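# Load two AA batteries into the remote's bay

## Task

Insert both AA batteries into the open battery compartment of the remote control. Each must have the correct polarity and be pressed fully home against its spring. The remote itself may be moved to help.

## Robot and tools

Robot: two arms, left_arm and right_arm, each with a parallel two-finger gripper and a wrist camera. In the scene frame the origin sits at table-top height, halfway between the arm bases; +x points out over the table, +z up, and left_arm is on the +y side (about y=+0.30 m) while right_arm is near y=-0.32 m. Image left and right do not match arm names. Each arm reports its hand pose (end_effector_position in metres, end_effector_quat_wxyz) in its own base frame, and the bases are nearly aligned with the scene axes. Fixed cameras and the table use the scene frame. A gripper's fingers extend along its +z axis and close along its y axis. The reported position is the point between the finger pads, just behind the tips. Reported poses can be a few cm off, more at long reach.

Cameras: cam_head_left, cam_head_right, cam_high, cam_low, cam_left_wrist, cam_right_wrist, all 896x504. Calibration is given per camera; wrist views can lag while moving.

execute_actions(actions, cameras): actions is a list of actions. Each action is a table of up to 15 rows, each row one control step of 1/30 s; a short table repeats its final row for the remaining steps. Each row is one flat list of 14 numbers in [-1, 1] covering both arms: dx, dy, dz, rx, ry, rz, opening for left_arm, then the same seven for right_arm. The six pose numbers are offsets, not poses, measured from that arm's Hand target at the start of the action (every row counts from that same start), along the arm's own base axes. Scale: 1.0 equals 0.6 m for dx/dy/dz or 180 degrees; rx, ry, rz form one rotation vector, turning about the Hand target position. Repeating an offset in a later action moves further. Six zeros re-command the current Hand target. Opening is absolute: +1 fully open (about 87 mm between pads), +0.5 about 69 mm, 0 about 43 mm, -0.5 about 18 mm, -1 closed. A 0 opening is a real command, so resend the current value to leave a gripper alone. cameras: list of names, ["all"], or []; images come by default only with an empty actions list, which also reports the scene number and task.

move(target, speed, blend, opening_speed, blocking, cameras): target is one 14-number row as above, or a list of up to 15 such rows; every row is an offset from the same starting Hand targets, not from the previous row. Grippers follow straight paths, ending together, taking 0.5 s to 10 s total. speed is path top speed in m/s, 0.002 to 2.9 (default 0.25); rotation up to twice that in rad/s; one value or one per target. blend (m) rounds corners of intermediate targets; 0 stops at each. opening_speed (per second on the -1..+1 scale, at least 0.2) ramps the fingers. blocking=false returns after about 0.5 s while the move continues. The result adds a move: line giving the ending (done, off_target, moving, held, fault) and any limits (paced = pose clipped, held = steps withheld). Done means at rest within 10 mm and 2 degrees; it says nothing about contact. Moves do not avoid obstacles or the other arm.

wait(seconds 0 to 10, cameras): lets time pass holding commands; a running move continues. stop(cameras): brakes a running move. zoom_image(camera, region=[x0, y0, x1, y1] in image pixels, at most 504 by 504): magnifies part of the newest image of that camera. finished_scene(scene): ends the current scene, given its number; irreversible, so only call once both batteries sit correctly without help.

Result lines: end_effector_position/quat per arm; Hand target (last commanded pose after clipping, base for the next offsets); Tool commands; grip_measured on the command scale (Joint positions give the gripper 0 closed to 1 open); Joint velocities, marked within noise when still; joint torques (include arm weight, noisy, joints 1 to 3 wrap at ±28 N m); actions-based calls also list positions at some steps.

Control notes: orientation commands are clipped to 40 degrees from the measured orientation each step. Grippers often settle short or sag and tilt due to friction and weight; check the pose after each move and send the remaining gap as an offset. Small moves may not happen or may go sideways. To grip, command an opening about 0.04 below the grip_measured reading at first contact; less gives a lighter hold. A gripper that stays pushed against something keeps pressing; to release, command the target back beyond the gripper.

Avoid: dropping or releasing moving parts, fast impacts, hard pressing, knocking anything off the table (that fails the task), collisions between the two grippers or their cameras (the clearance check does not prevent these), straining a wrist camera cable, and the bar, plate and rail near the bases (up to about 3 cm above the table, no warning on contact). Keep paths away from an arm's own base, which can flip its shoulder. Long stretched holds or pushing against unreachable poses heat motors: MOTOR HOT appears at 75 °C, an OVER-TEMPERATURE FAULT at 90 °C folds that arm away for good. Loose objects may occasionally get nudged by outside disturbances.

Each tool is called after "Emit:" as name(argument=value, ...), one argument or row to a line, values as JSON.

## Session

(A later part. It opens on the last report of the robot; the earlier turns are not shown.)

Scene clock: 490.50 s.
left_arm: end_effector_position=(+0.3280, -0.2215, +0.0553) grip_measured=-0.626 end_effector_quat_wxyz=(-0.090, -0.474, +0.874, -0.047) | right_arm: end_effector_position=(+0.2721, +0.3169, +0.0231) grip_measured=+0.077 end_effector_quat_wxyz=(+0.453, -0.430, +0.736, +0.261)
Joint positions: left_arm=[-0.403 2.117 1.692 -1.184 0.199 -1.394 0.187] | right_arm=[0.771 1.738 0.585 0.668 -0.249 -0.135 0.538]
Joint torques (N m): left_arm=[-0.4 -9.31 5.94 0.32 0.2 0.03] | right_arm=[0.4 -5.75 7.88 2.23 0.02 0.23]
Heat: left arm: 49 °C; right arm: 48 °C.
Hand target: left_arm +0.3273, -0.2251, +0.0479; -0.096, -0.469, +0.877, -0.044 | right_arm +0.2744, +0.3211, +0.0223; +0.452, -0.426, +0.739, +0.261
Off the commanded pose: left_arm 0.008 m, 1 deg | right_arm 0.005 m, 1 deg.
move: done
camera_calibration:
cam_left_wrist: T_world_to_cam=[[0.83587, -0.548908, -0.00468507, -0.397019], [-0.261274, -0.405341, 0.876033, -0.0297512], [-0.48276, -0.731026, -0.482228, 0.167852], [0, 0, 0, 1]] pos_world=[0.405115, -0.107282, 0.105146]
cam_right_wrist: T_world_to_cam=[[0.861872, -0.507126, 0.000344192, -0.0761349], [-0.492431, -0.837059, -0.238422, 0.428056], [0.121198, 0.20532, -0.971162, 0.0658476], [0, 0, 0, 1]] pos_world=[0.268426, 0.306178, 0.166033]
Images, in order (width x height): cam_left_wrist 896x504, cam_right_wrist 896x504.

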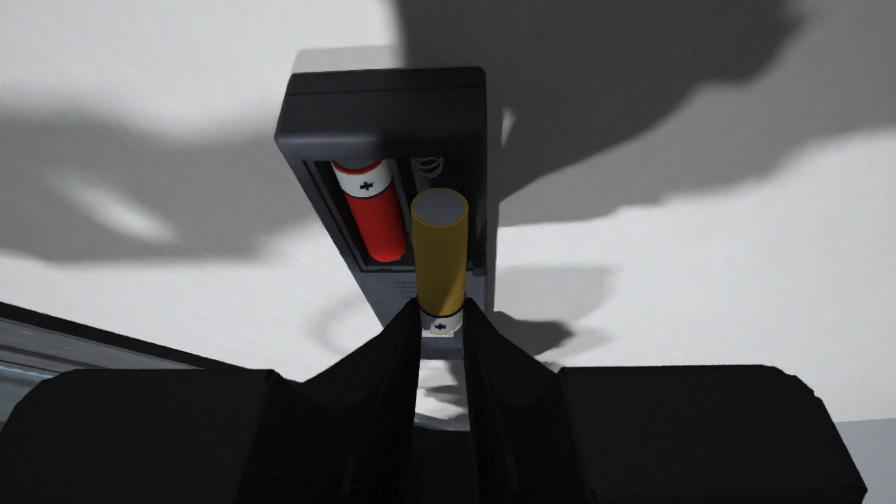

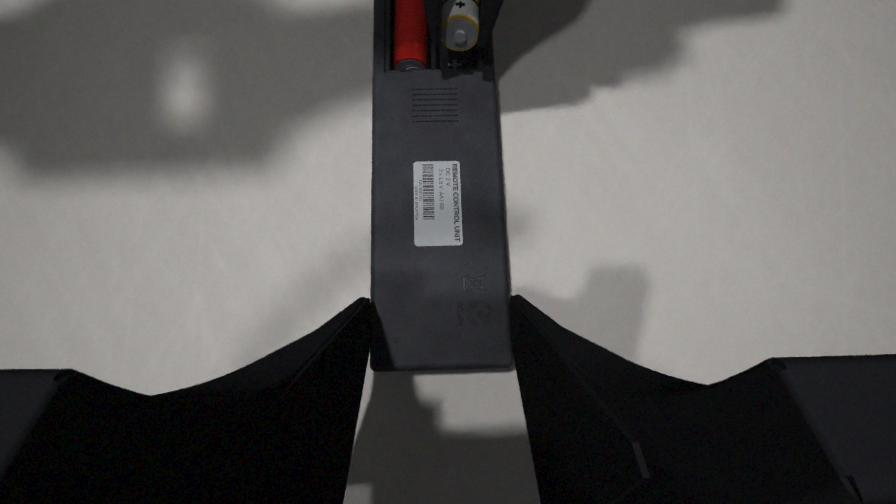

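Emit:
move(
  target=[0.0,0.0,-0.0105,0,0,0.0133,-0.75, 0,0,0,0,0,0,0.0],
  speed=0.08,
  cameras=["cam_left_wrist", "cam_right_wrist"],
)

Emit:
zoom_image(
  camera="cam_left_wrist",
  region=[290, 130, 500, 290],
)

Emit:
zoom_image(
  camera="cam_right_wrist",
  region=[340, 0, 540, 120],
)

Scene clock: 520.57 s.
left_arm: end_effector_position=(+0.3283, -0.2219, +0.0495) grip_measured=-0.626 end_effector_quat_wxyz=(-0.090, -0.486, +0.868, -0.047) | right_arm: end_effector_position=(+0.2721, +0.3169, +0.0231) grip_measured=+0.077 end_effector_quat_wxyz=(+0.453, -0.430, +0.736, +0.261)
Joint positions: left_arm=[-0.403 2.117 1.669 -1.159 0.2 -1.419 0.187] | right_arm=[0.771 1.738 0.585 0.668 -0.249 -0.135 0.538]
Joint torques (N m): left_arm=[-0.49 -10.21 4.64 0.44 0.2 -0.15] | right_arm=[0.42 -5.76 7.9 2.23 0.02 0.22]
Heat: left arm: 47 °C; right arm: 48 °C.
Hand target: left_arm +0.3272, -0.2250, +0.0416; -0.095, -0.487, +0.867, -0.046 | right_arm +0.2744, +0.3211, +0.0223; +0.452, -0.426, +0.739, +0.261
Off the commanded pose: left_arm 0.008 m, 1 deg | right_arm 0.005 m, 1 deg.
move: done
camera_calibration:
cam_left_wrist: T_world_to_cam=[[0.849544, -0.527464, -0.0075569, -0.397126], [-0.248603, -0.412957, 0.876164, -0.0305956], [-0.465265, -0.742461, -0.481954, 0.156532], [0, 0, 0, 1]] pos_world=[0.402599, -0.105886, 0.0992469]
cam_right_wrist: T_world_to_cam=[[0.861872, -0.507126, 0.000344192, -0.0761349], [-0.492431, -0.837059, -0.238422, 0.428056], [0.121198, 0.20532, -0.971162, 0.0658476], [0, 0, 0, 1]] pos_world=[0.268426, 0.306178, 0.166033]
Images, in order (width x height): cam_left_wrist 896x504, cam_right_wrist 896x504.

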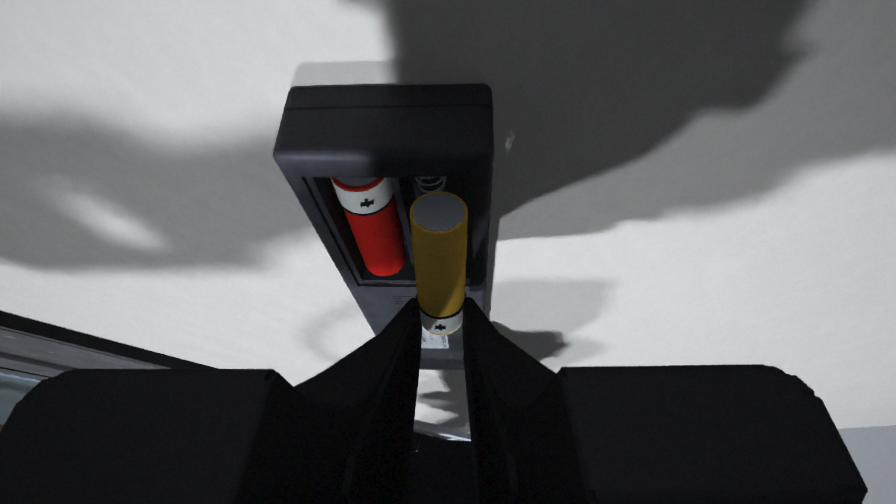

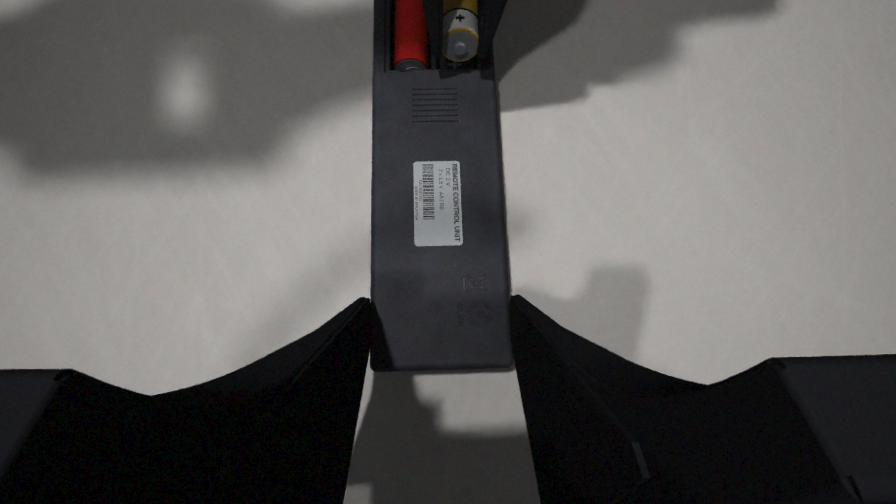

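Scaled by 2.400.

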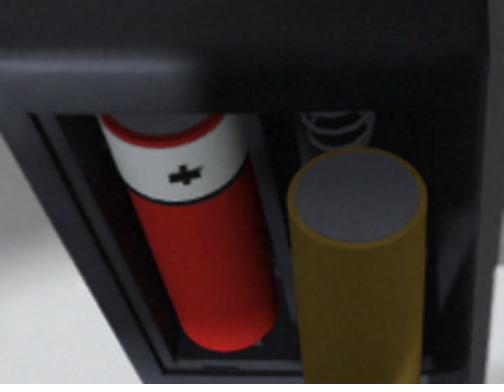

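Scaled by 2.520.

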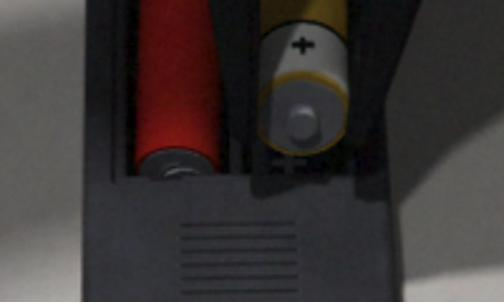

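Emit:
move(
  target=[
    [-0.0043,-0.0072,0.0,0,0,0.0,-0.75, 0,0,0,0,0,0,0.0],
    [-0.0043,-0.0072,-0.008,0,0,0.0,-0.75, 0,0,0,0,0,0,0.0],
  ],
  speed=0.08,
  cameras=["cam_left_wrist", "cam_right_wrist"],
)

Emit:
zoom_image(
  camera="cam_left_wrist",
  region=[290, 140, 500, 300],
)

Emit:
zoom_image(
  camera="cam_right_wrist",
  region=[340, 0, 540, 120],
)

Scene clock: 560.73 s.
left_arm: end_effector_position=(+0.3264, -0.2259, +0.0458) grip_measured=-0.626 end_effector_quat_wxyz=(-0.090, -0.486, +0.868, -0.048) | right_arm: end_effector_position=(+0.2723, +0.3168, +0.0232) grip_measured=+0.077 end_effector_quat_wxyz=(+0.454, -0.429, +0.736, +0.261)
Joint positions: left_arm=[-0.414 2.117 1.654 -1.14 0.201 -1.432 0.187] | right_arm=[0.771 1.738 0.585 0.668 -0.248 -0.135 0.538]
Joint torques (N m): left_arm=[-0.4 -9.88 4.29 0.48 0.11 -0.1] | right_arm=[0.42 -5.74 7.88 2.23 0.01 0.22]
Heat: left arm: 47 °C; right arm: 49 °C.
Hand target: left_arm +0.3248, -0.2293, +0.0369; -0.095, -0.487, +0.867, -0.046 | right_arm +0.2745, +0.3212, +0.0224; +0.452, -0.426, +0.738, +0.261
Off the commanded pose: left_arm 0.010 m, 1 deg | right_arm 0.005 m, 0 deg.
move: done
camera_calibration:
cam_left_wrist: T_world_to_cam=[[0.850631, -0.525726, -0.00622515, -0.397695], [-0.248677, -0.412738, 0.876246, -0.0293578], [-0.463235, -0.743814, -0.481824, 0.150049], [0, 0, 0, 1]] pos_world=[0.400499, -0.109587, 0.0955463]
cam_right_wrist: T_world_to_cam=[[0.861228, -0.508218, 0.000623127, -0.075849], [-0.493404, -0.836418, -0.238659, 0.428259], [0.121812, 0.205233, -0.971103, 0.0656763], [0, 0, 0, 1]] pos_world=[0.268628, 0.306176, 0.166034]
Images, in order (width x height): cam_left_wrist 896x504, cam_right_wrist 896x504.

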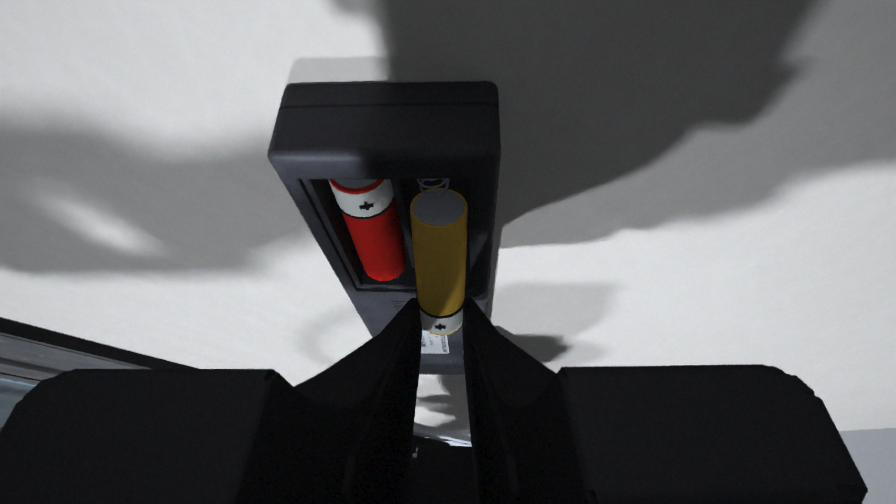

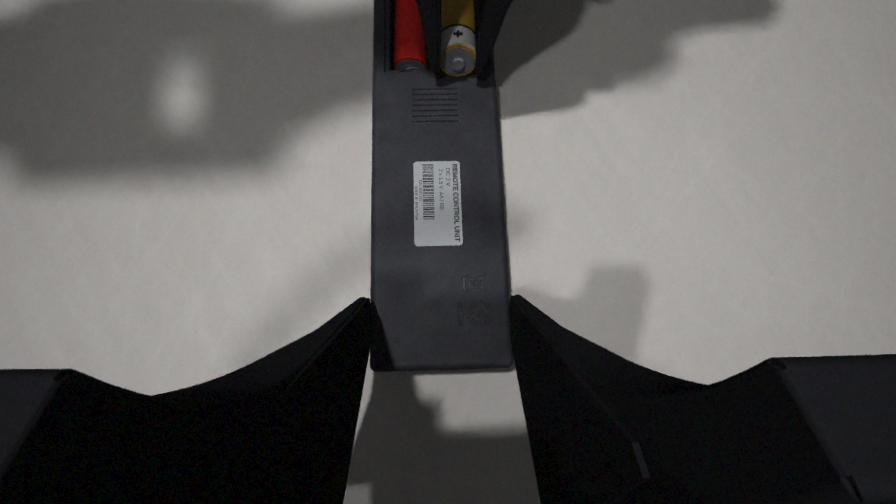

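Scaled by 2.400.

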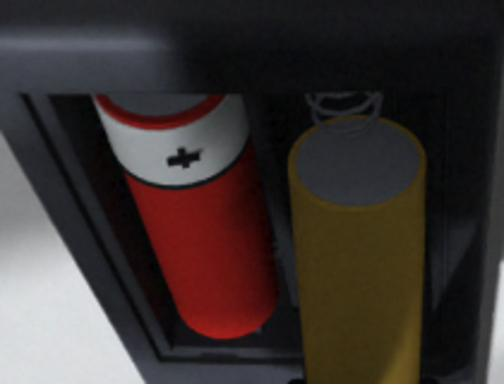

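Scaled by 2.520.

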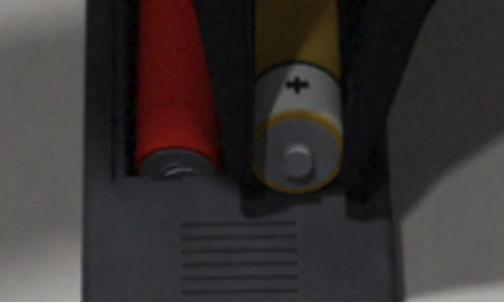

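Emit:
move(
  target=[
    [0,0,-0.0062,0,0,0.0,-0.75, 0,0,0,0,0,0,0.0],
    [0.0069,0.0114,-0.0062,0,0,0.0,-0.75, 0,0,0,0,0,0,0.0],
  ],
  speed=0.06,
  cameras=["cam_left_wrist", "cam_right_wrist"],
)

Emit:
zoom_image(
  camera="cam_left_wrist",
  region=[290, 140, 500, 300],
)

Emit:
zoom_image(
  camera="cam_right_wrist",
  region=[340, 0, 540, 120],
)

Scene clock: 573.03 s.
left_arm: end_effector_position=(+0.3269, -0.2250, +0.0456) grip_measured=-0.626 end_effector_quat_wxyz=(-0.092, -0.486, +0.867, -0.051) | right_arm: end_effector_position=(+0.2723, +0.3168, +0.0232) grip_measured=+0.077 end_effector_quat_wxyz=(+0.454, -0.429, +0.736, +0.261)
Joint positions: left_arm=[-0.408 2.117 1.651 -1.136 0.209 -1.427 0.187] | right_arm=[0.771 1.738 0.585 0.668 -0.248 -0.135 0.538]
Joint torques (N m): left_arm=[0.85 -9.22 4.27 0.53 0.08 -0.06] | right_arm=[0.44 -5.74 7.88 2.23 0.01 0.22]
Heat: left arm: 47 °C; right arm: 49 °C.
Hand target: left_arm +0.3288, -0.2225, +0.0331; -0.095, -0.487, +0.867, -0.046 | right_arm +0.2745, +0.3212, +0.0224; +0.452, -0.426, +0.738, +0.261
Off the commanded pose: left_arm 0.013 m, 1 deg | right_arm 0.005 m, 0 deg.
move: off_target (left_arm)
camera_calibration:
cam_left_wrist: T_world_to_cam=[[0.850793, -0.525489, -0.00369294, -0.397726], [-0.246977, -0.406051, 0.879844, -0.027944], [-0.463847, -0.747653, -0.475248, 0.149869], [0, 0, 0, 1]] pos_world=[0.400997, -0.108297, 0.0943427]
cam_right_wrist: T_world_to_cam=[[0.861228, -0.508218, 0.000623127, -0.075849], [-0.493404, -0.836418, -0.238659, 0.428259], [0.121812, 0.205233, -0.971103, 0.0656763], [0, 0, 0, 1]] pos_world=[0.268628, 0.306176, 0.166034]
Images, in order (width x height): cam_left_wrist 896x504, cam_right_wrist 896x504.

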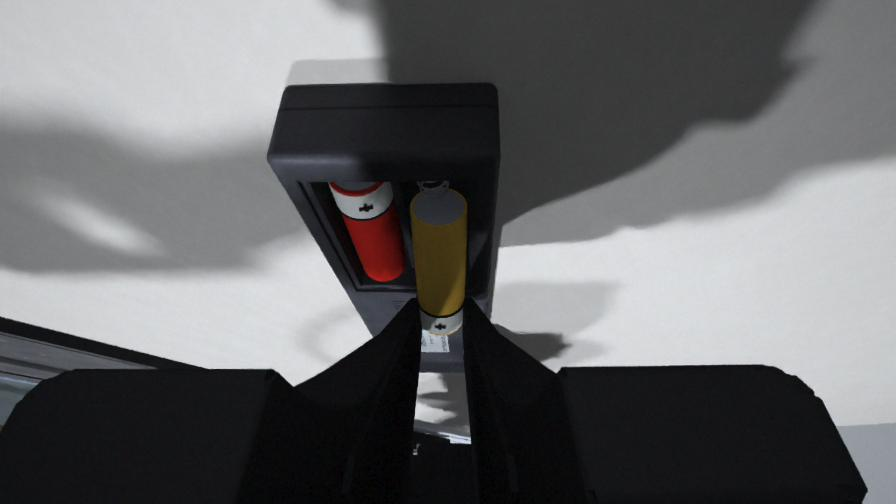

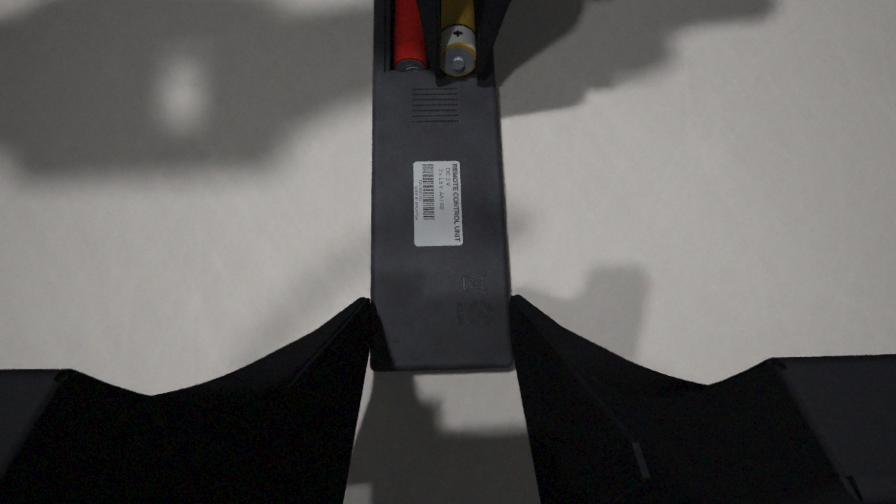

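Scaled by 2.400.

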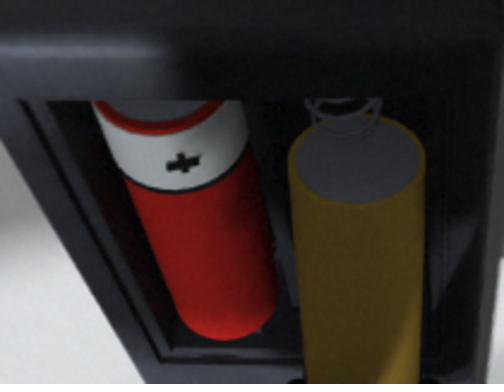

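Scaled by 2.520.

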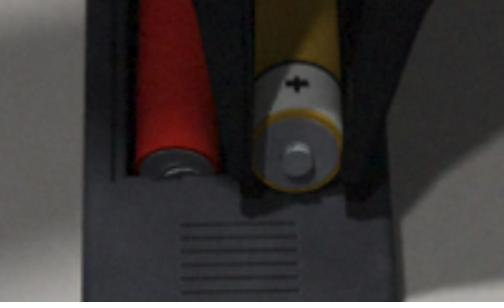

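Emit:
move(
  target=[
    [0,0,-0.007,0,0,0.0,-0.75, 0,0,0,0,0,0,0.0],
    [0.0103,0.0171,-0.007,0,0,0.0,-0.75, 0,0,0,0,0,0,0.0],
  ],
  speed=0.06,
  cameras=["cam_left_wrist", "cam_right_wrist"],
)

Emit:
zoom_image(
  camera="cam_left_wrist",
  region=[290, 140, 500, 300],
)

Emit:
zoom_image(
  camera="cam_right_wrist",
  region=[340, 0, 540, 120],
)

Scene clock: 578.67 s.
left_arm: end_effector_position=(+0.3287, -0.2209, +0.0445) grip_measured=-0.626 end_effector_quat_wxyz=(-0.103, -0.483, +0.867, -0.060) | right_arm: end_effector_position=(+0.2723, +0.3168, +0.0232) grip_measured=+0.077 end_effector_quat_wxyz=(+0.454, -0.429, +0.736, +0.261)
Joint positions: left_arm=[-0.386 2.123 1.646 -1.131 0.236 -1.398 0.187] | right_arm=[0.771 1.738 0.585 0.668 -0.248 -0.135 0.538]
Joint torques (N m): left_arm=[1.24 -8.58 4.89 0.59 -0.22 0.01] | right_arm=[0.4 -5.74 7.86 2.22 0.02 0.22]
Heat: left arm: 47 °C; right arm: 49 °C.
Hand target: left_arm +0.3350, -0.2122, +0.0289; -0.095, -0.487, +0.867, -0.046 | right_arm +0.2745, +0.3212, +0.0223; +0.452, -0.426, +0.738, +0.261
Off the commanded pose: left_arm 0.019 m, 2 deg | right_arm 0.005 m, 0 deg.
move: off_target (left_arm)
camera_calibration:
cam_left_wrist: T_world_to_cam=[[0.848251, -0.529591, 0.00192073, -0.397491], [-0.240041, -0.381239, 0.892769, -0.0221965], [-0.47207, -0.757754, -0.45051, 0.152609], [0, 0, 0, 1]] pos_world=[0.403887, -0.103329, 0.0893318]
cam_right_wrist: T_world_to_cam=[[0.861228, -0.508218, 0.000623127, -0.075849], [-0.493404, -0.836418, -0.238659, 0.428259], [0.121812, 0.205233, -0.971103, 0.0656763], [0, 0, 0, 1]] pos_world=[0.268628, 0.306176, 0.166034]
Images, in order (width x height): cam_left_wrist 896x504, cam_right_wrist 896x504.

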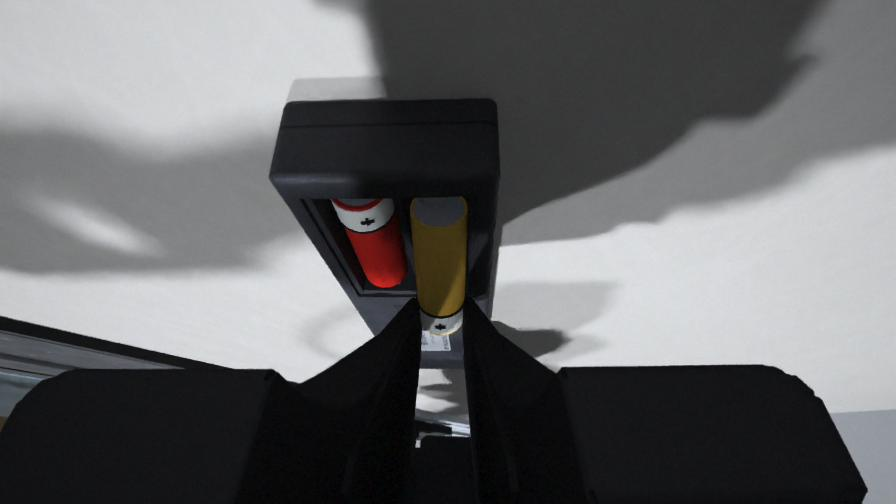

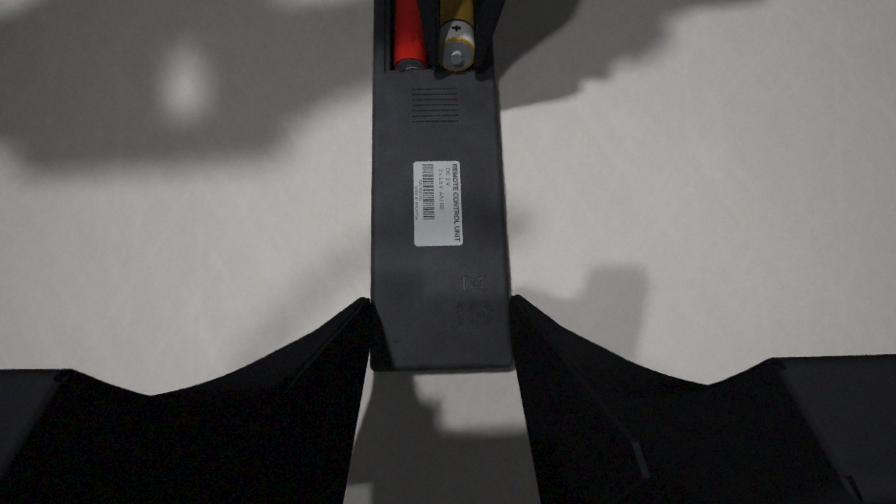

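Scaled by 2.400.

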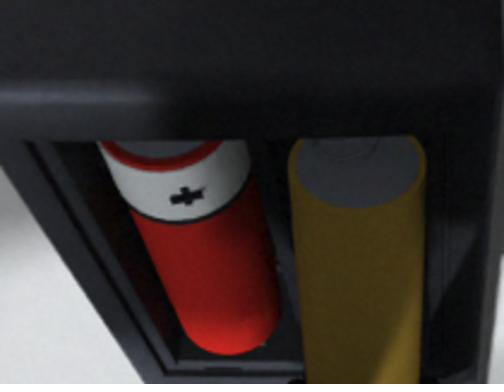

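Scaled by 2.520.

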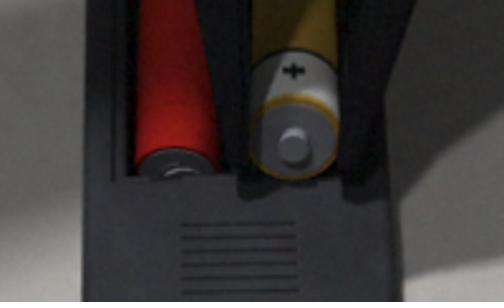

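Emit:
move(
  target=[0.0138,0.0228,-0.0067,0,0,0.0,-0.75, 0,0,0,0,0,0,0.0],
  speed=0.06,
  cameras=["cam_left_wrist", "cam_right_wrist"],
)

Emit:
zoom_image(
  camera="cam_left_wrist",
  region=[290, 140, 500, 300],
)

Emit:
zoom_image(
  camera="cam_right_wrist",
  region=[340, 0, 540, 120],
)

Scene clock: 586.43 s.
left_arm: end_effector_position=(+0.3303, -0.2169, +0.0429) grip_measured=-0.626 end_effector_quat_wxyz=(-0.120, -0.478, +0.867, -0.071) | right_arm: end_effector_position=(+0.2735, +0.3180, +0.0233) grip_measured=+0.077 end_effector_quat_wxyz=(+0.455, -0.429, +0.735, +0.261)
Joint positions: left_arm=[-0.359 2.136 1.646 -1.131 0.276 -1.36 0.187] | right_arm=[0.771 1.744 0.588 0.675 -0.248 -0.135 0.538]
Joint torques (N m): left_arm=[2.45 -8.53 5.83 0.45 -0.56 -0.01] | right_arm=[0.42 -6.34 7.58 2.16 0.02 0.22]
Heat: left arm: 47 °C; right arm: 49 °C.
Hand target: left_arm +0.3434, -0.1985, +0.0249; -0.095, -0.487, +0.867, -0.046 | right_arm +0.2745, +0.3212, +0.0224; +0.453, -0.426, +0.738, +0.262
Off the commanded pose: left_arm 0.029 m, 4 deg | right_arm 0.003 m, 1 deg.
move: off_target (left_arm)
camera_calibration:
cam_left_wrist: T_world_to_cam=[[0.843861, -0.536522, 0.00649382, -0.396959], [-0.226644, -0.345452, 0.910656, -0.0163366], [-0.486344, -0.769939, -0.413114, 0.156045], [0, 0, 0, 1]] pos_world=[0.407167, -0.0984754, 0.0819191]
cam_right_wrist: T_world_to_cam=[[0.861135, -0.508374, 0.00145542, -0.0762486], [-0.492895, -0.835608, -0.242515, 0.429524], [0.124505, 0.208121, -0.970147, 0.0637677], [0, 0, 0, 1]] pos_world=[0.269431, 0.30688, 0.166141]
Images, in order (width x height): cam_left_wrist 896x504, cam_right_wrist 896x504.

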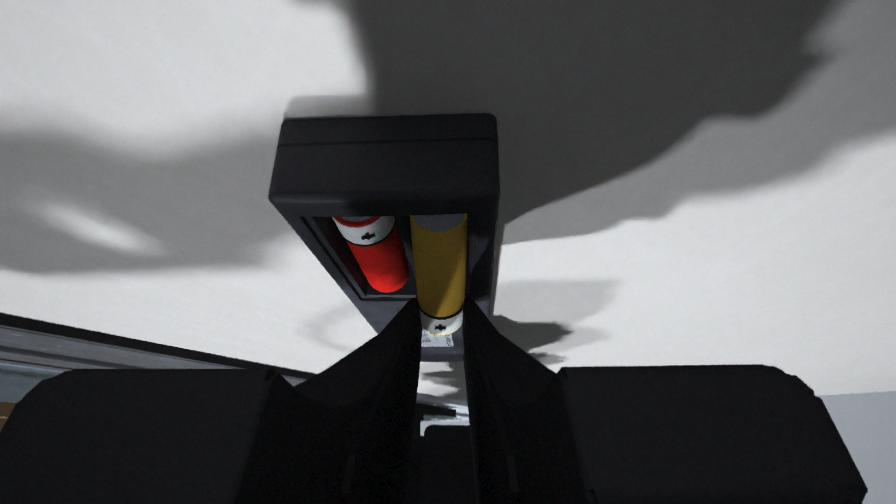

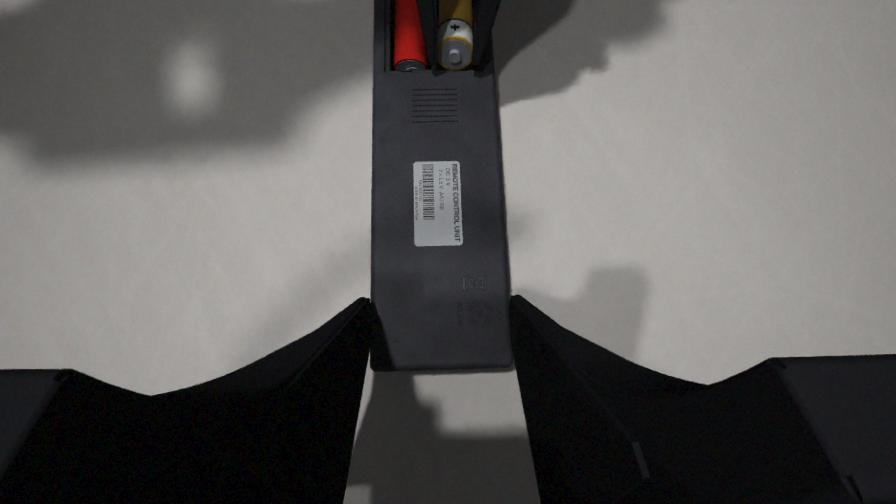

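Scaled by 2.400.

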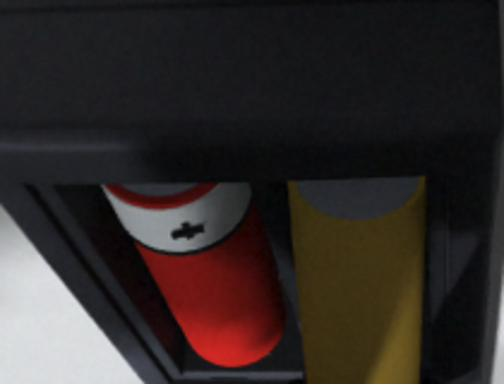

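Scaled by 2.520.

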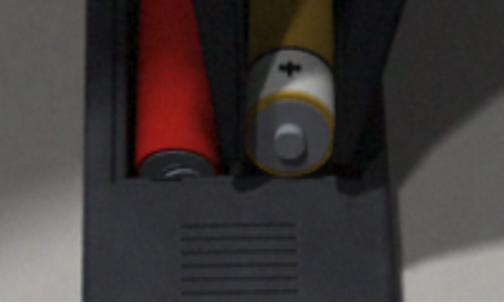

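Emit:
move(
  target=[0.0181,0.0203,0.0,0,0,0.0,-0.75, 0,0,0,0,0,0,0.0],
  speed=0.06,
  cameras=["cam_left_wrist", "cam_right_wrist"],
)

Emit:
zoom_image(
  camera="cam_left_wrist",
  region=[290, 160, 500, 320],
)

Emit:
zoom_image(
  camera="cam_right_wrist",
  region=[340, 0, 540, 120],
)

Scene clock: 600.97 s.
left_arm: end_effector_position=(+0.3342, -0.2117, +0.0419) grip_measured=-0.626 end_effector_quat_wxyz=(-0.134, -0.473, +0.868, -0.073) | right_arm: end_effector_position=(+0.2766, +0.3209, +0.0276) grip_measured=+0.077 end_effector_quat_wxyz=(+0.462, -0.427, +0.732, +0.263)
Joint positions: left_arm=[-0.335 2.165 1.678 -1.157 0.297 -1.322 0.187] | right_arm=[0.771 1.746 0.597 0.684 -0.248 -0.133 0.538]
Joint torques (N m): left_arm=[3.44 -9.09 6.68 0.39 -0.8 -0.04] | right_arm=[0.43 -6.57 6.76 2.07 0 0.19]
Heat: left arm: 48 °C; right arm: 50 °C.
Hand target: left_arm +0.3542, -0.1864, +0.0248; -0.095, -0.487, +0.867, -0.046 | right_arm +0.2746, +0.3213, +0.0226; +0.453, -0.426, +0.738, +0.261
Off the commanded pose: left_arm 0.037 m, 6 deg | right_arm 0.006 m, 1 deg.
move: off_target (left_arm)
camera_calibration:
cam_left_wrist: T_world_to_cam=[[0.838055, -0.545585, -0.000522745, -0.397154], [-0.212067, -0.326632, 0.921053, -0.0141039], [-0.502683, -0.771783, -0.389437, 0.16571], [0, 0, 0, 1]] pos_world=[0.413146, -0.0933958, 0.0773165]
cam_right_wrist: T_world_to_cam=[[0.860343, -0.509697, 0.00425164, -0.0767956], [-0.491593, -0.831931, -0.257346, 0.433297], [0.134706, 0.219316, -0.96631, 0.0603696], [0, 0, 0, 1]] pos_world=[0.270944, 0.308091, 0.170169]
Images, in order (width x height): cam_left_wrist 896x504, cam_right_wrist 896x504.

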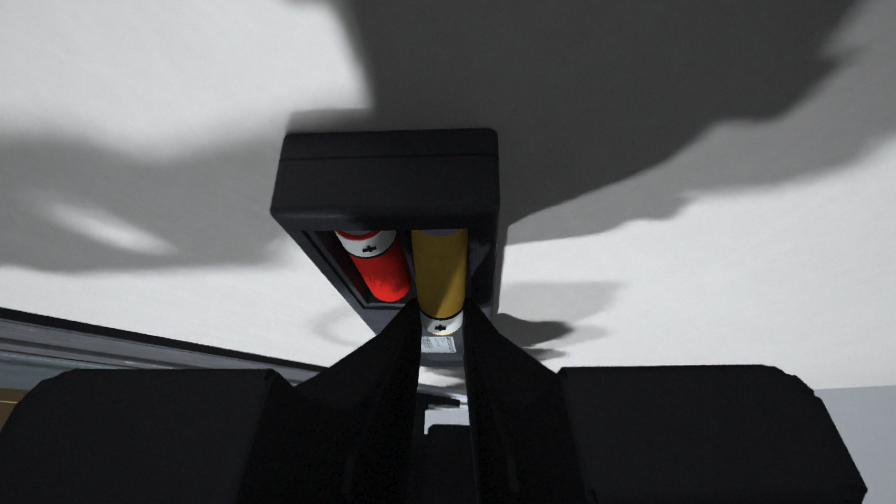

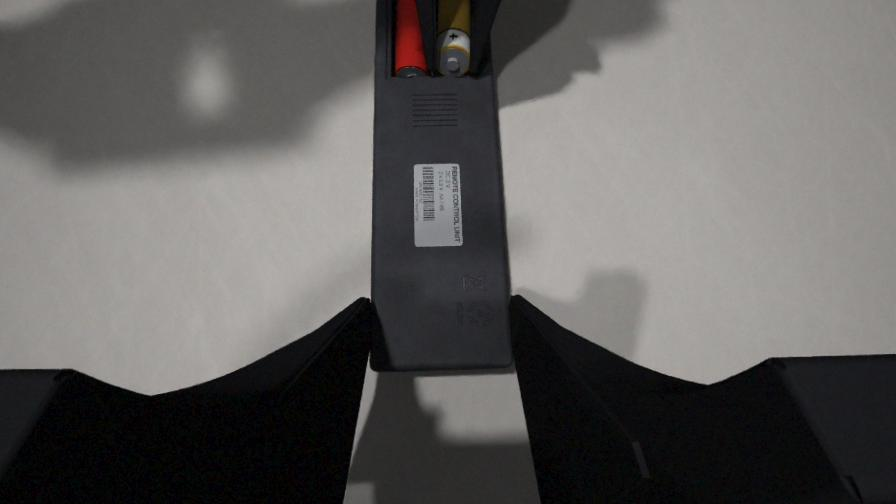

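Scaled by 2.400.

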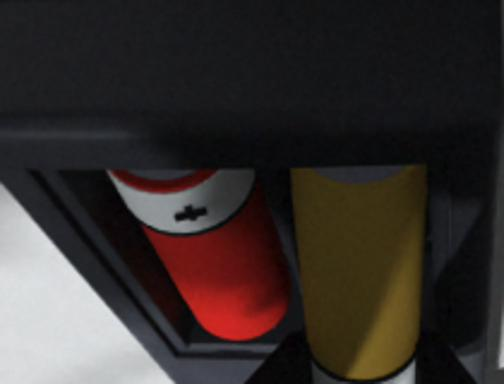

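Scaled by 2.520.

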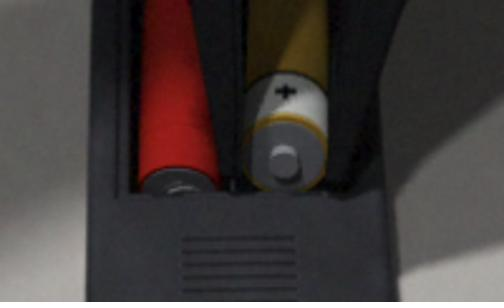

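Emit:
move(
  target=[0.0112,0.0088,0.0,0,0,0.0,-0.75, -0.012,-0.0205,-0.01,0,0,0,0.0],
  speed=0.06,
  cameras=["cam_left_wrist", "cam_right_wrist"],
)

Emit:
zoom_image(
  camera="cam_left_wrist",
  region=[290, 160, 500, 320],
)

Emit:
zoom_image(
  camera="cam_right_wrist",
  region=[340, 0, 540, 120],
)

Scene clock: 609.23 s.
left_arm: end_effector_position=(+0.3358, -0.2104, +0.0437) grip_measured=-0.626 end_effector_quat_wxyz=(-0.143, -0.470, +0.868, -0.073) | right_arm: end_effector_position=(+0.2764, +0.3208, +0.0308) grip_measured=+0.077 end_effector_quat_wxyz=(+0.476, -0.424, +0.722, +0.267)
Joint positions: left_arm=[-0.326 2.184 1.708 -1.186 0.311 -1.305 0.187] | right_arm=[0.771 1.746 0.571 0.746 -0.248 -0.133 0.538]
Joint torques (N m): left_arm=[3.88 -9.03 6.79 0.49 -0.99 0.01] | right_arm=[-0.8 -7.97 3.25 1.89 -0.11 0.13]
Heat: left arm: 48 °C; right arm: 50 °C.
Hand target: left_arm +0.3610, -0.1810, +0.0249; -0.095, -0.487, +0.867, -0.046 | right_arm +0.2673, +0.3089, +0.0165; +0.453, -0.426, +0.738, +0.261
Off the commanded pose: left_arm 0.043 m, 7 deg | right_arm 0.021 m, 3 deg.
move: off_target (left_arm, right_arm)
camera_calibration:
cam_left_wrist: T_world_to_cam=[[0.835062, -0.550082, -0.00899999, -0.397357], [-0.198499, -0.316511, 0.927588, -0.0176925], [-0.513098, -0.772807, -0.373497, 0.170769], [0, 0, 0, 1]] pos_world=[0.415927, -0.0922069, 0.076617]
cam_right_wrist: T_world_to_cam=[[0.860111, -0.509925, 0.0136277, -0.0769231], [-0.484602, -0.825157, -0.290305, 0.43084], [0.159278, 0.24309, -0.956837, 0.0488206], [0, 0, 0, 1]] pos_world=[0.267172, 0.304418, 0.172837]
Images, in order (width x height): cam_left_wrist 896x504, cam_right_wrist 896x504.

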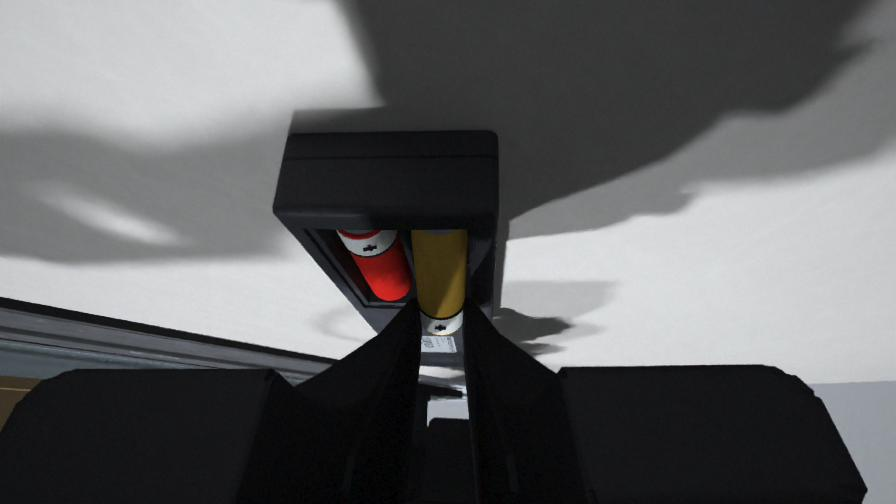

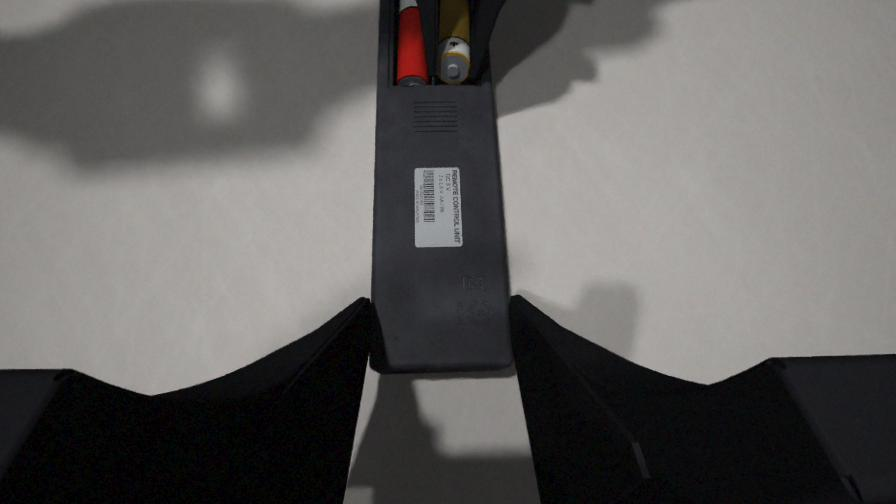

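Scaled by 2.400.

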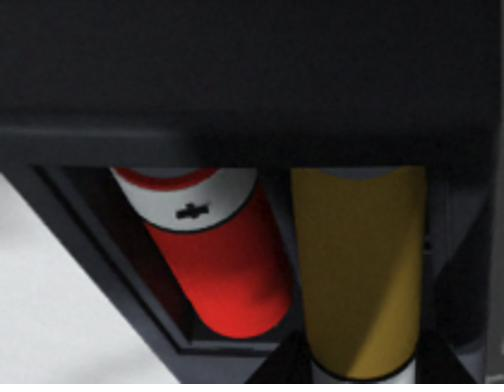

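Scaled by 2.520.

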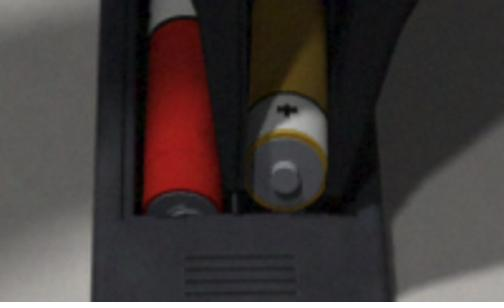

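Emit:
move(
  target=[0.0,0.0,0.0,0,0,0.0,-0.75, -0.0165,-0.0285,-0.02,0,0,0,0.0],
  speed=0.06,
  cameras=["cam_left_wrist", "cam_right_wrist"],
)

Emit:
zoom_image(
  camera="cam_right_wrist",
  region=[340, 0, 540, 120],
)

Emit:
zoom_image(
  camera="cam_left_wrist",
  region=[290, 160, 500, 320],
)

Scene clock: 618.27 s.
left_arm: end_effector_position=(+0.3309, -0.2161, +0.0486) grip_measured=-0.626 end_effector_quat_wxyz=(-0.165, -0.471, +0.863, -0.084) | right_arm: end_effector_position=(+0.2691, +0.3108, +0.0267) grip_measured=+0.077 end_effector_quat_wxyz=(+0.489, -0.421, +0.713, +0.273)
Joint positions: left_arm=[-0.326 2.184 1.708 -1.201 0.357 -1.305 0.187] | right_arm=[0.759 1.746 0.491 0.86 -0.262 -0.133 0.538]
Joint torques (N m): left_arm=[3.95 -9.06 7.04 0.55 -1.41 -0.06] | right_arm=[-1.66 -7.77 1.95 1.58 -0.16 0.04]
Heat: left arm: 48 °C; right arm: 50 °C.
Hand target: left_arm +0.3609, -0.1810, +0.0249; -0.095, -0.487, +0.867, -0.046 | right_arm +0.2574, +0.2918, +0.0045; +0.453, -0.426, +0.738, +0.261
Off the commanded pose: left_arm 0.052 m, 9 deg | right_arm 0.032 m, 5 deg.
move: off_target (left_arm, right_arm)
camera_calibration:
cam_left_wrist: T_world_to_cam=[[0.837246, -0.546703, -0.0115652, -0.396166], [-0.170666, -0.281342, 0.944309, -0.0273724], [-0.519511, -0.788646, -0.328856, 0.162213], [0, 0, 0, 1]] pos_world=[0.411289, -0.0963577, 0.0746111]
cam_right_wrist: T_world_to_cam=[[0.860746, -0.508745, 0.0171946, -0.0763652], [-0.476775, -0.817569, -0.322902, 0.414399], [0.178333, 0.269739, -0.946276, 0.0348493], [0, 0, 0, 1]] pos_world=[0.257091, 0.290549, 0.1681]
Images, in order (width x height): cam_left_wrist 896x504, cam_right_wrist 896x504.

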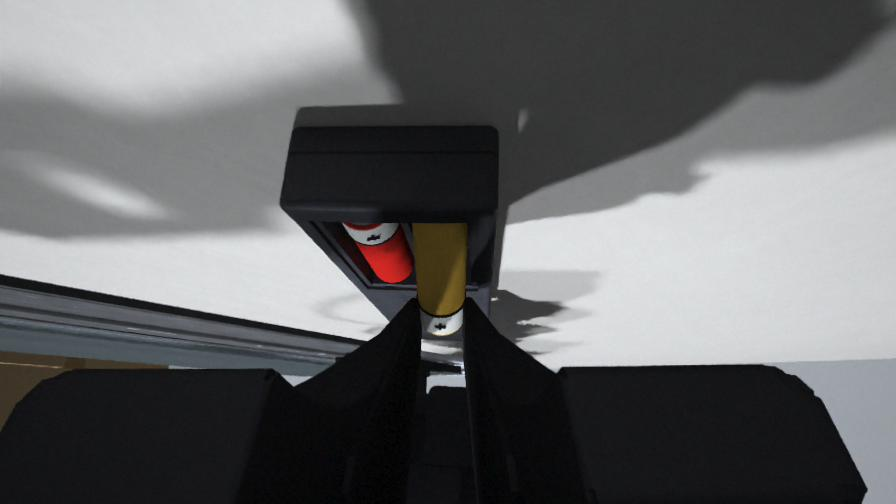

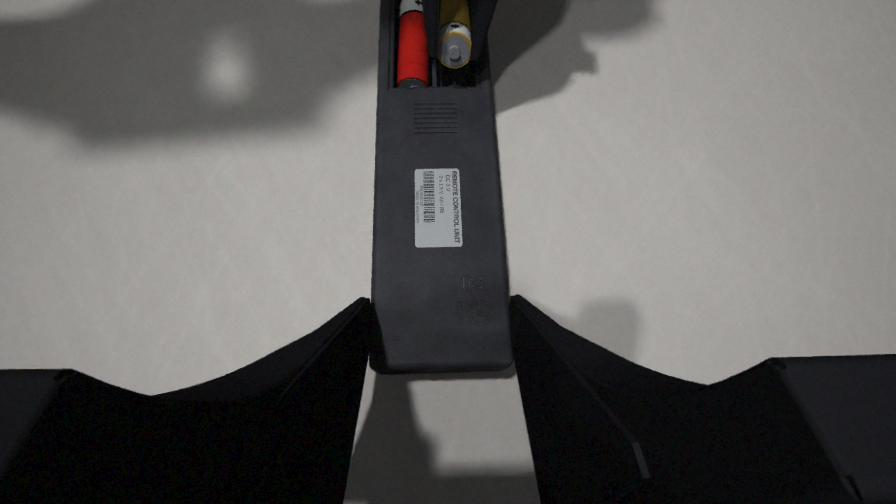

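Scaled by 2.520.

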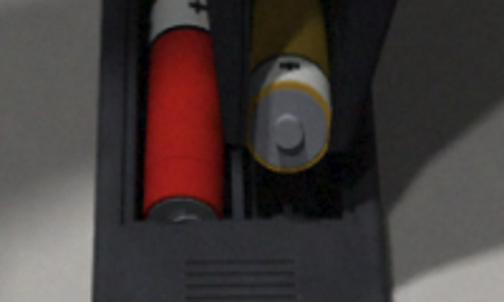

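Scaled by 2.400.

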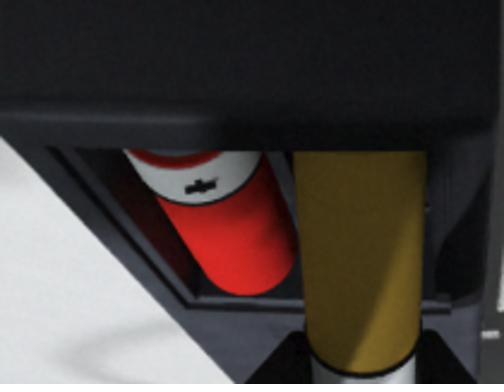

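Emit:
move(
  target=[0.0043, 0.0071, -0.02, 0.0144, -0.0084, 0, -0.75, 0, 0, 0, 0, 0, 0, 0.0],
  speed=0.1,
  cameras=["cam_right_wrist", "cam_left_wrist"],
)

Scene clock: 633.97 s.
left_arm: end_effector_position=(+0.3311, -0.2153, +0.0480) grip_measured=-0.626 end_effector_quat_wxyz=(-0.163, -0.471, +0.863, -0.082) | right_arm: end_effector_position=(+0.2693, +0.3112, +0.0275) grip_measured=+0.077 end_effector_quat_wxyz=(+0.491, -0.421, +0.712, +0.273)
Joint positions: left_arm=[-0.326 2.184 1.708 -1.201 0.351 -1.305 0.187] | right_arm=[0.759 1.746 0.491 0.863 -0.263 -0.133 0.538]
Joint torques (N m): left_arm=[3.45 -8.91 5.34 0.8 -1.82 -0.14] | right_arm=[-1.65 -7.83 1.91 1.57 -0.14 0.05]
Heat: left arm: 47 °C; right arm: 49 °C.
Hand target: left_arm +0.3635, -0.1768, +0.0129; -0.072, -0.488, +0.869, -0.033 | right_arm +0.2573, +0.2918, +0.0044; +0.452, -0.426, +0.738, +0.262
Off the commanded pose: left_arm 0.061 m, 12 deg | right_arm 0.032 m, 5 deg.
move: off_target (left_arm, right_arm)
camera_calibration:
cam_left_wrist: T_world_to_cam=[[0.836954, -0.547123, -0.0128313, -0.395827], [-0.172448, -0.285907, 0.942613, -0.0269339], [-0.519394, -0.786711, -0.333641, 0.163358], [0, 0, 0, 1]] pos_world=[0.411491, -0.0957512, 0.0748122]
cam_right_wrist: T_world_to_cam=[[0.861244, -0.507882, 0.017739, -0.0766727], [-0.4752, -0.817213, -0.326111, 0.414537], [0.180122, 0.272431, -0.945165, 0.0340281], [0, 0, 0, 1]] pos_world=[0.256892, 0.290554, 0.168707]
Images, in order (width x height): cam_left_wrist 896x504, cam_right_wrist 896x504.

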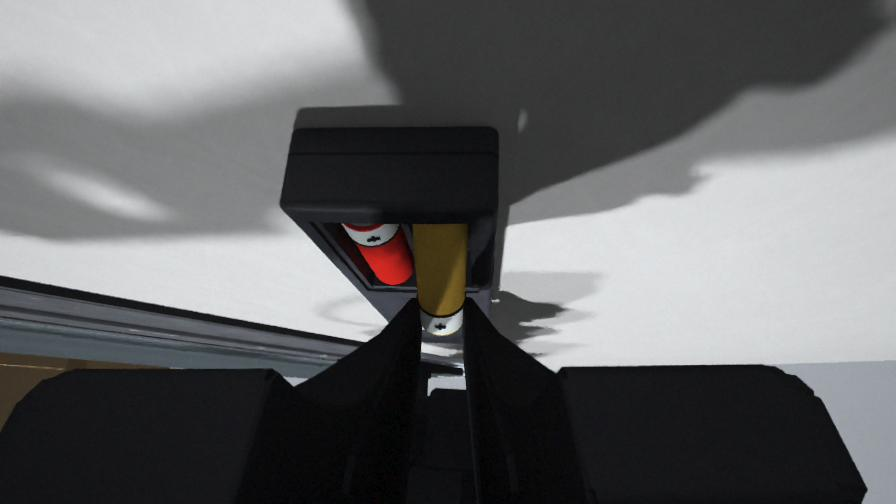

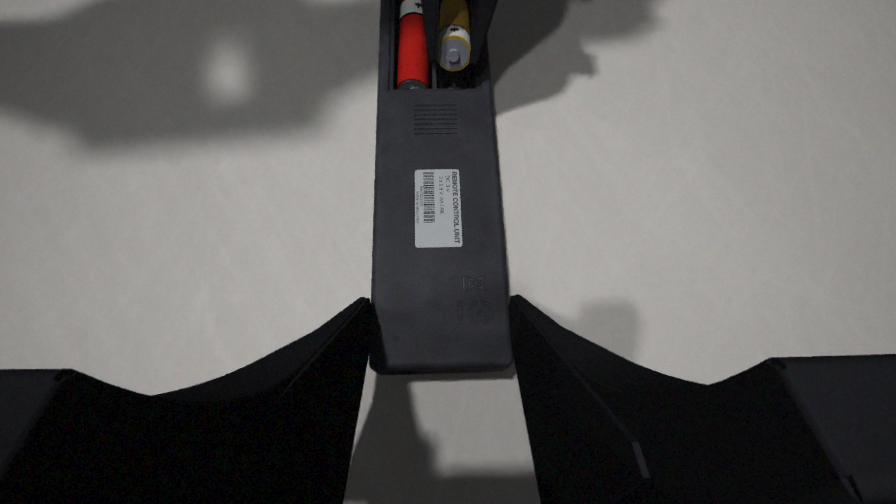

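Emit:
move(
  target=[0.003, 0.005, -0.0233, 0.0144, -0.0084, 0, -0.75, 0, 0, 0, 0, 0, 0, 0.0],
  speed=0.1,
  cameras=["cam_right_wrist"],
)

Emit:
zoom_image(
  camera="cam_right_wrist",
  region=[340, 0, 540, 120],
)

Scene clock: 637.00 s.
left_arm: end_effector_position=(+0.3303, -0.2158, +0.0403) grip_measured=-0.626 end_effector_quat_wxyz=(-0.152, -0.468, +0.868, -0.074) | right_arm: end_effector_position=(+0.2697, +0.3117, +0.0285) grip_measured=+0.077 end_effector_quat_wxyz=(+0.492, -0.421, +0.711, +0.274)
Joint positions: left_arm=[-0.338 2.186 1.691 -1.175 0.325 -1.31 0.187] | right_arm=[0.759 1.746 0.491 0.868 -0.264 -0.133 0.538]
Joint torques (N m): left_arm=[3.95 -8.68 4.29 0.98 -2.08 -0.17] | right_arm=[-1.66 -7.86 1.89 1.51 -0.13 0.05]
Heat: left arm: 47 °C; right arm: 49 °C.
Hand target: left_arm +0.3653, -0.1738, -0.0012; -0.050, -0.489, +0.870, -0.019 | right_arm +0.2574, +0.2918, +0.0044; +0.453, -0.426, +0.738, +0.261
Off the commanded pose: left_arm 0.069 m, 13 deg | right_arm 0.034 m, 6 deg.
move: off_target (left_arm, right_arm)
camera_calibration:
cam_right_wrist: T_world_to_cam=[[0.861556, -0.507312, 0.0188463, -0.077038], [-0.473486, -0.816393, -0.330626, 0.414911], [0.183117, 0.27593, -0.943574, 0.0329429], [0, 0, 0, 1]] pos_world=[0.256795, 0.290558, 0.169717]
Images, in order (width x height): cam_right_wrist 896x504.

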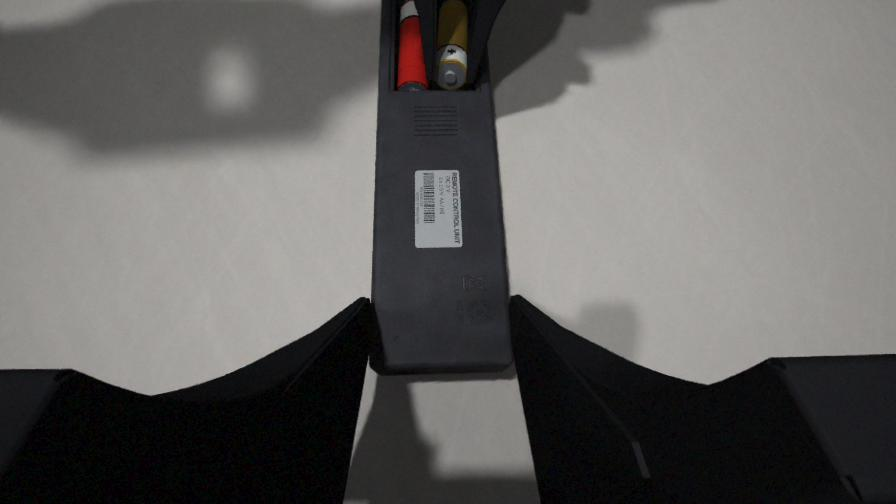

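Scaled by 2.520.

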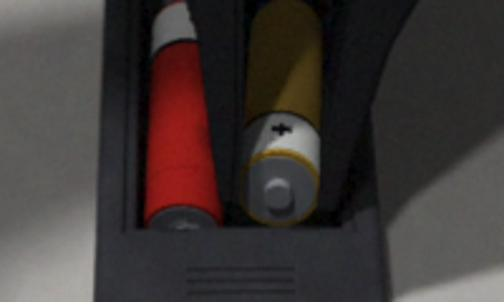

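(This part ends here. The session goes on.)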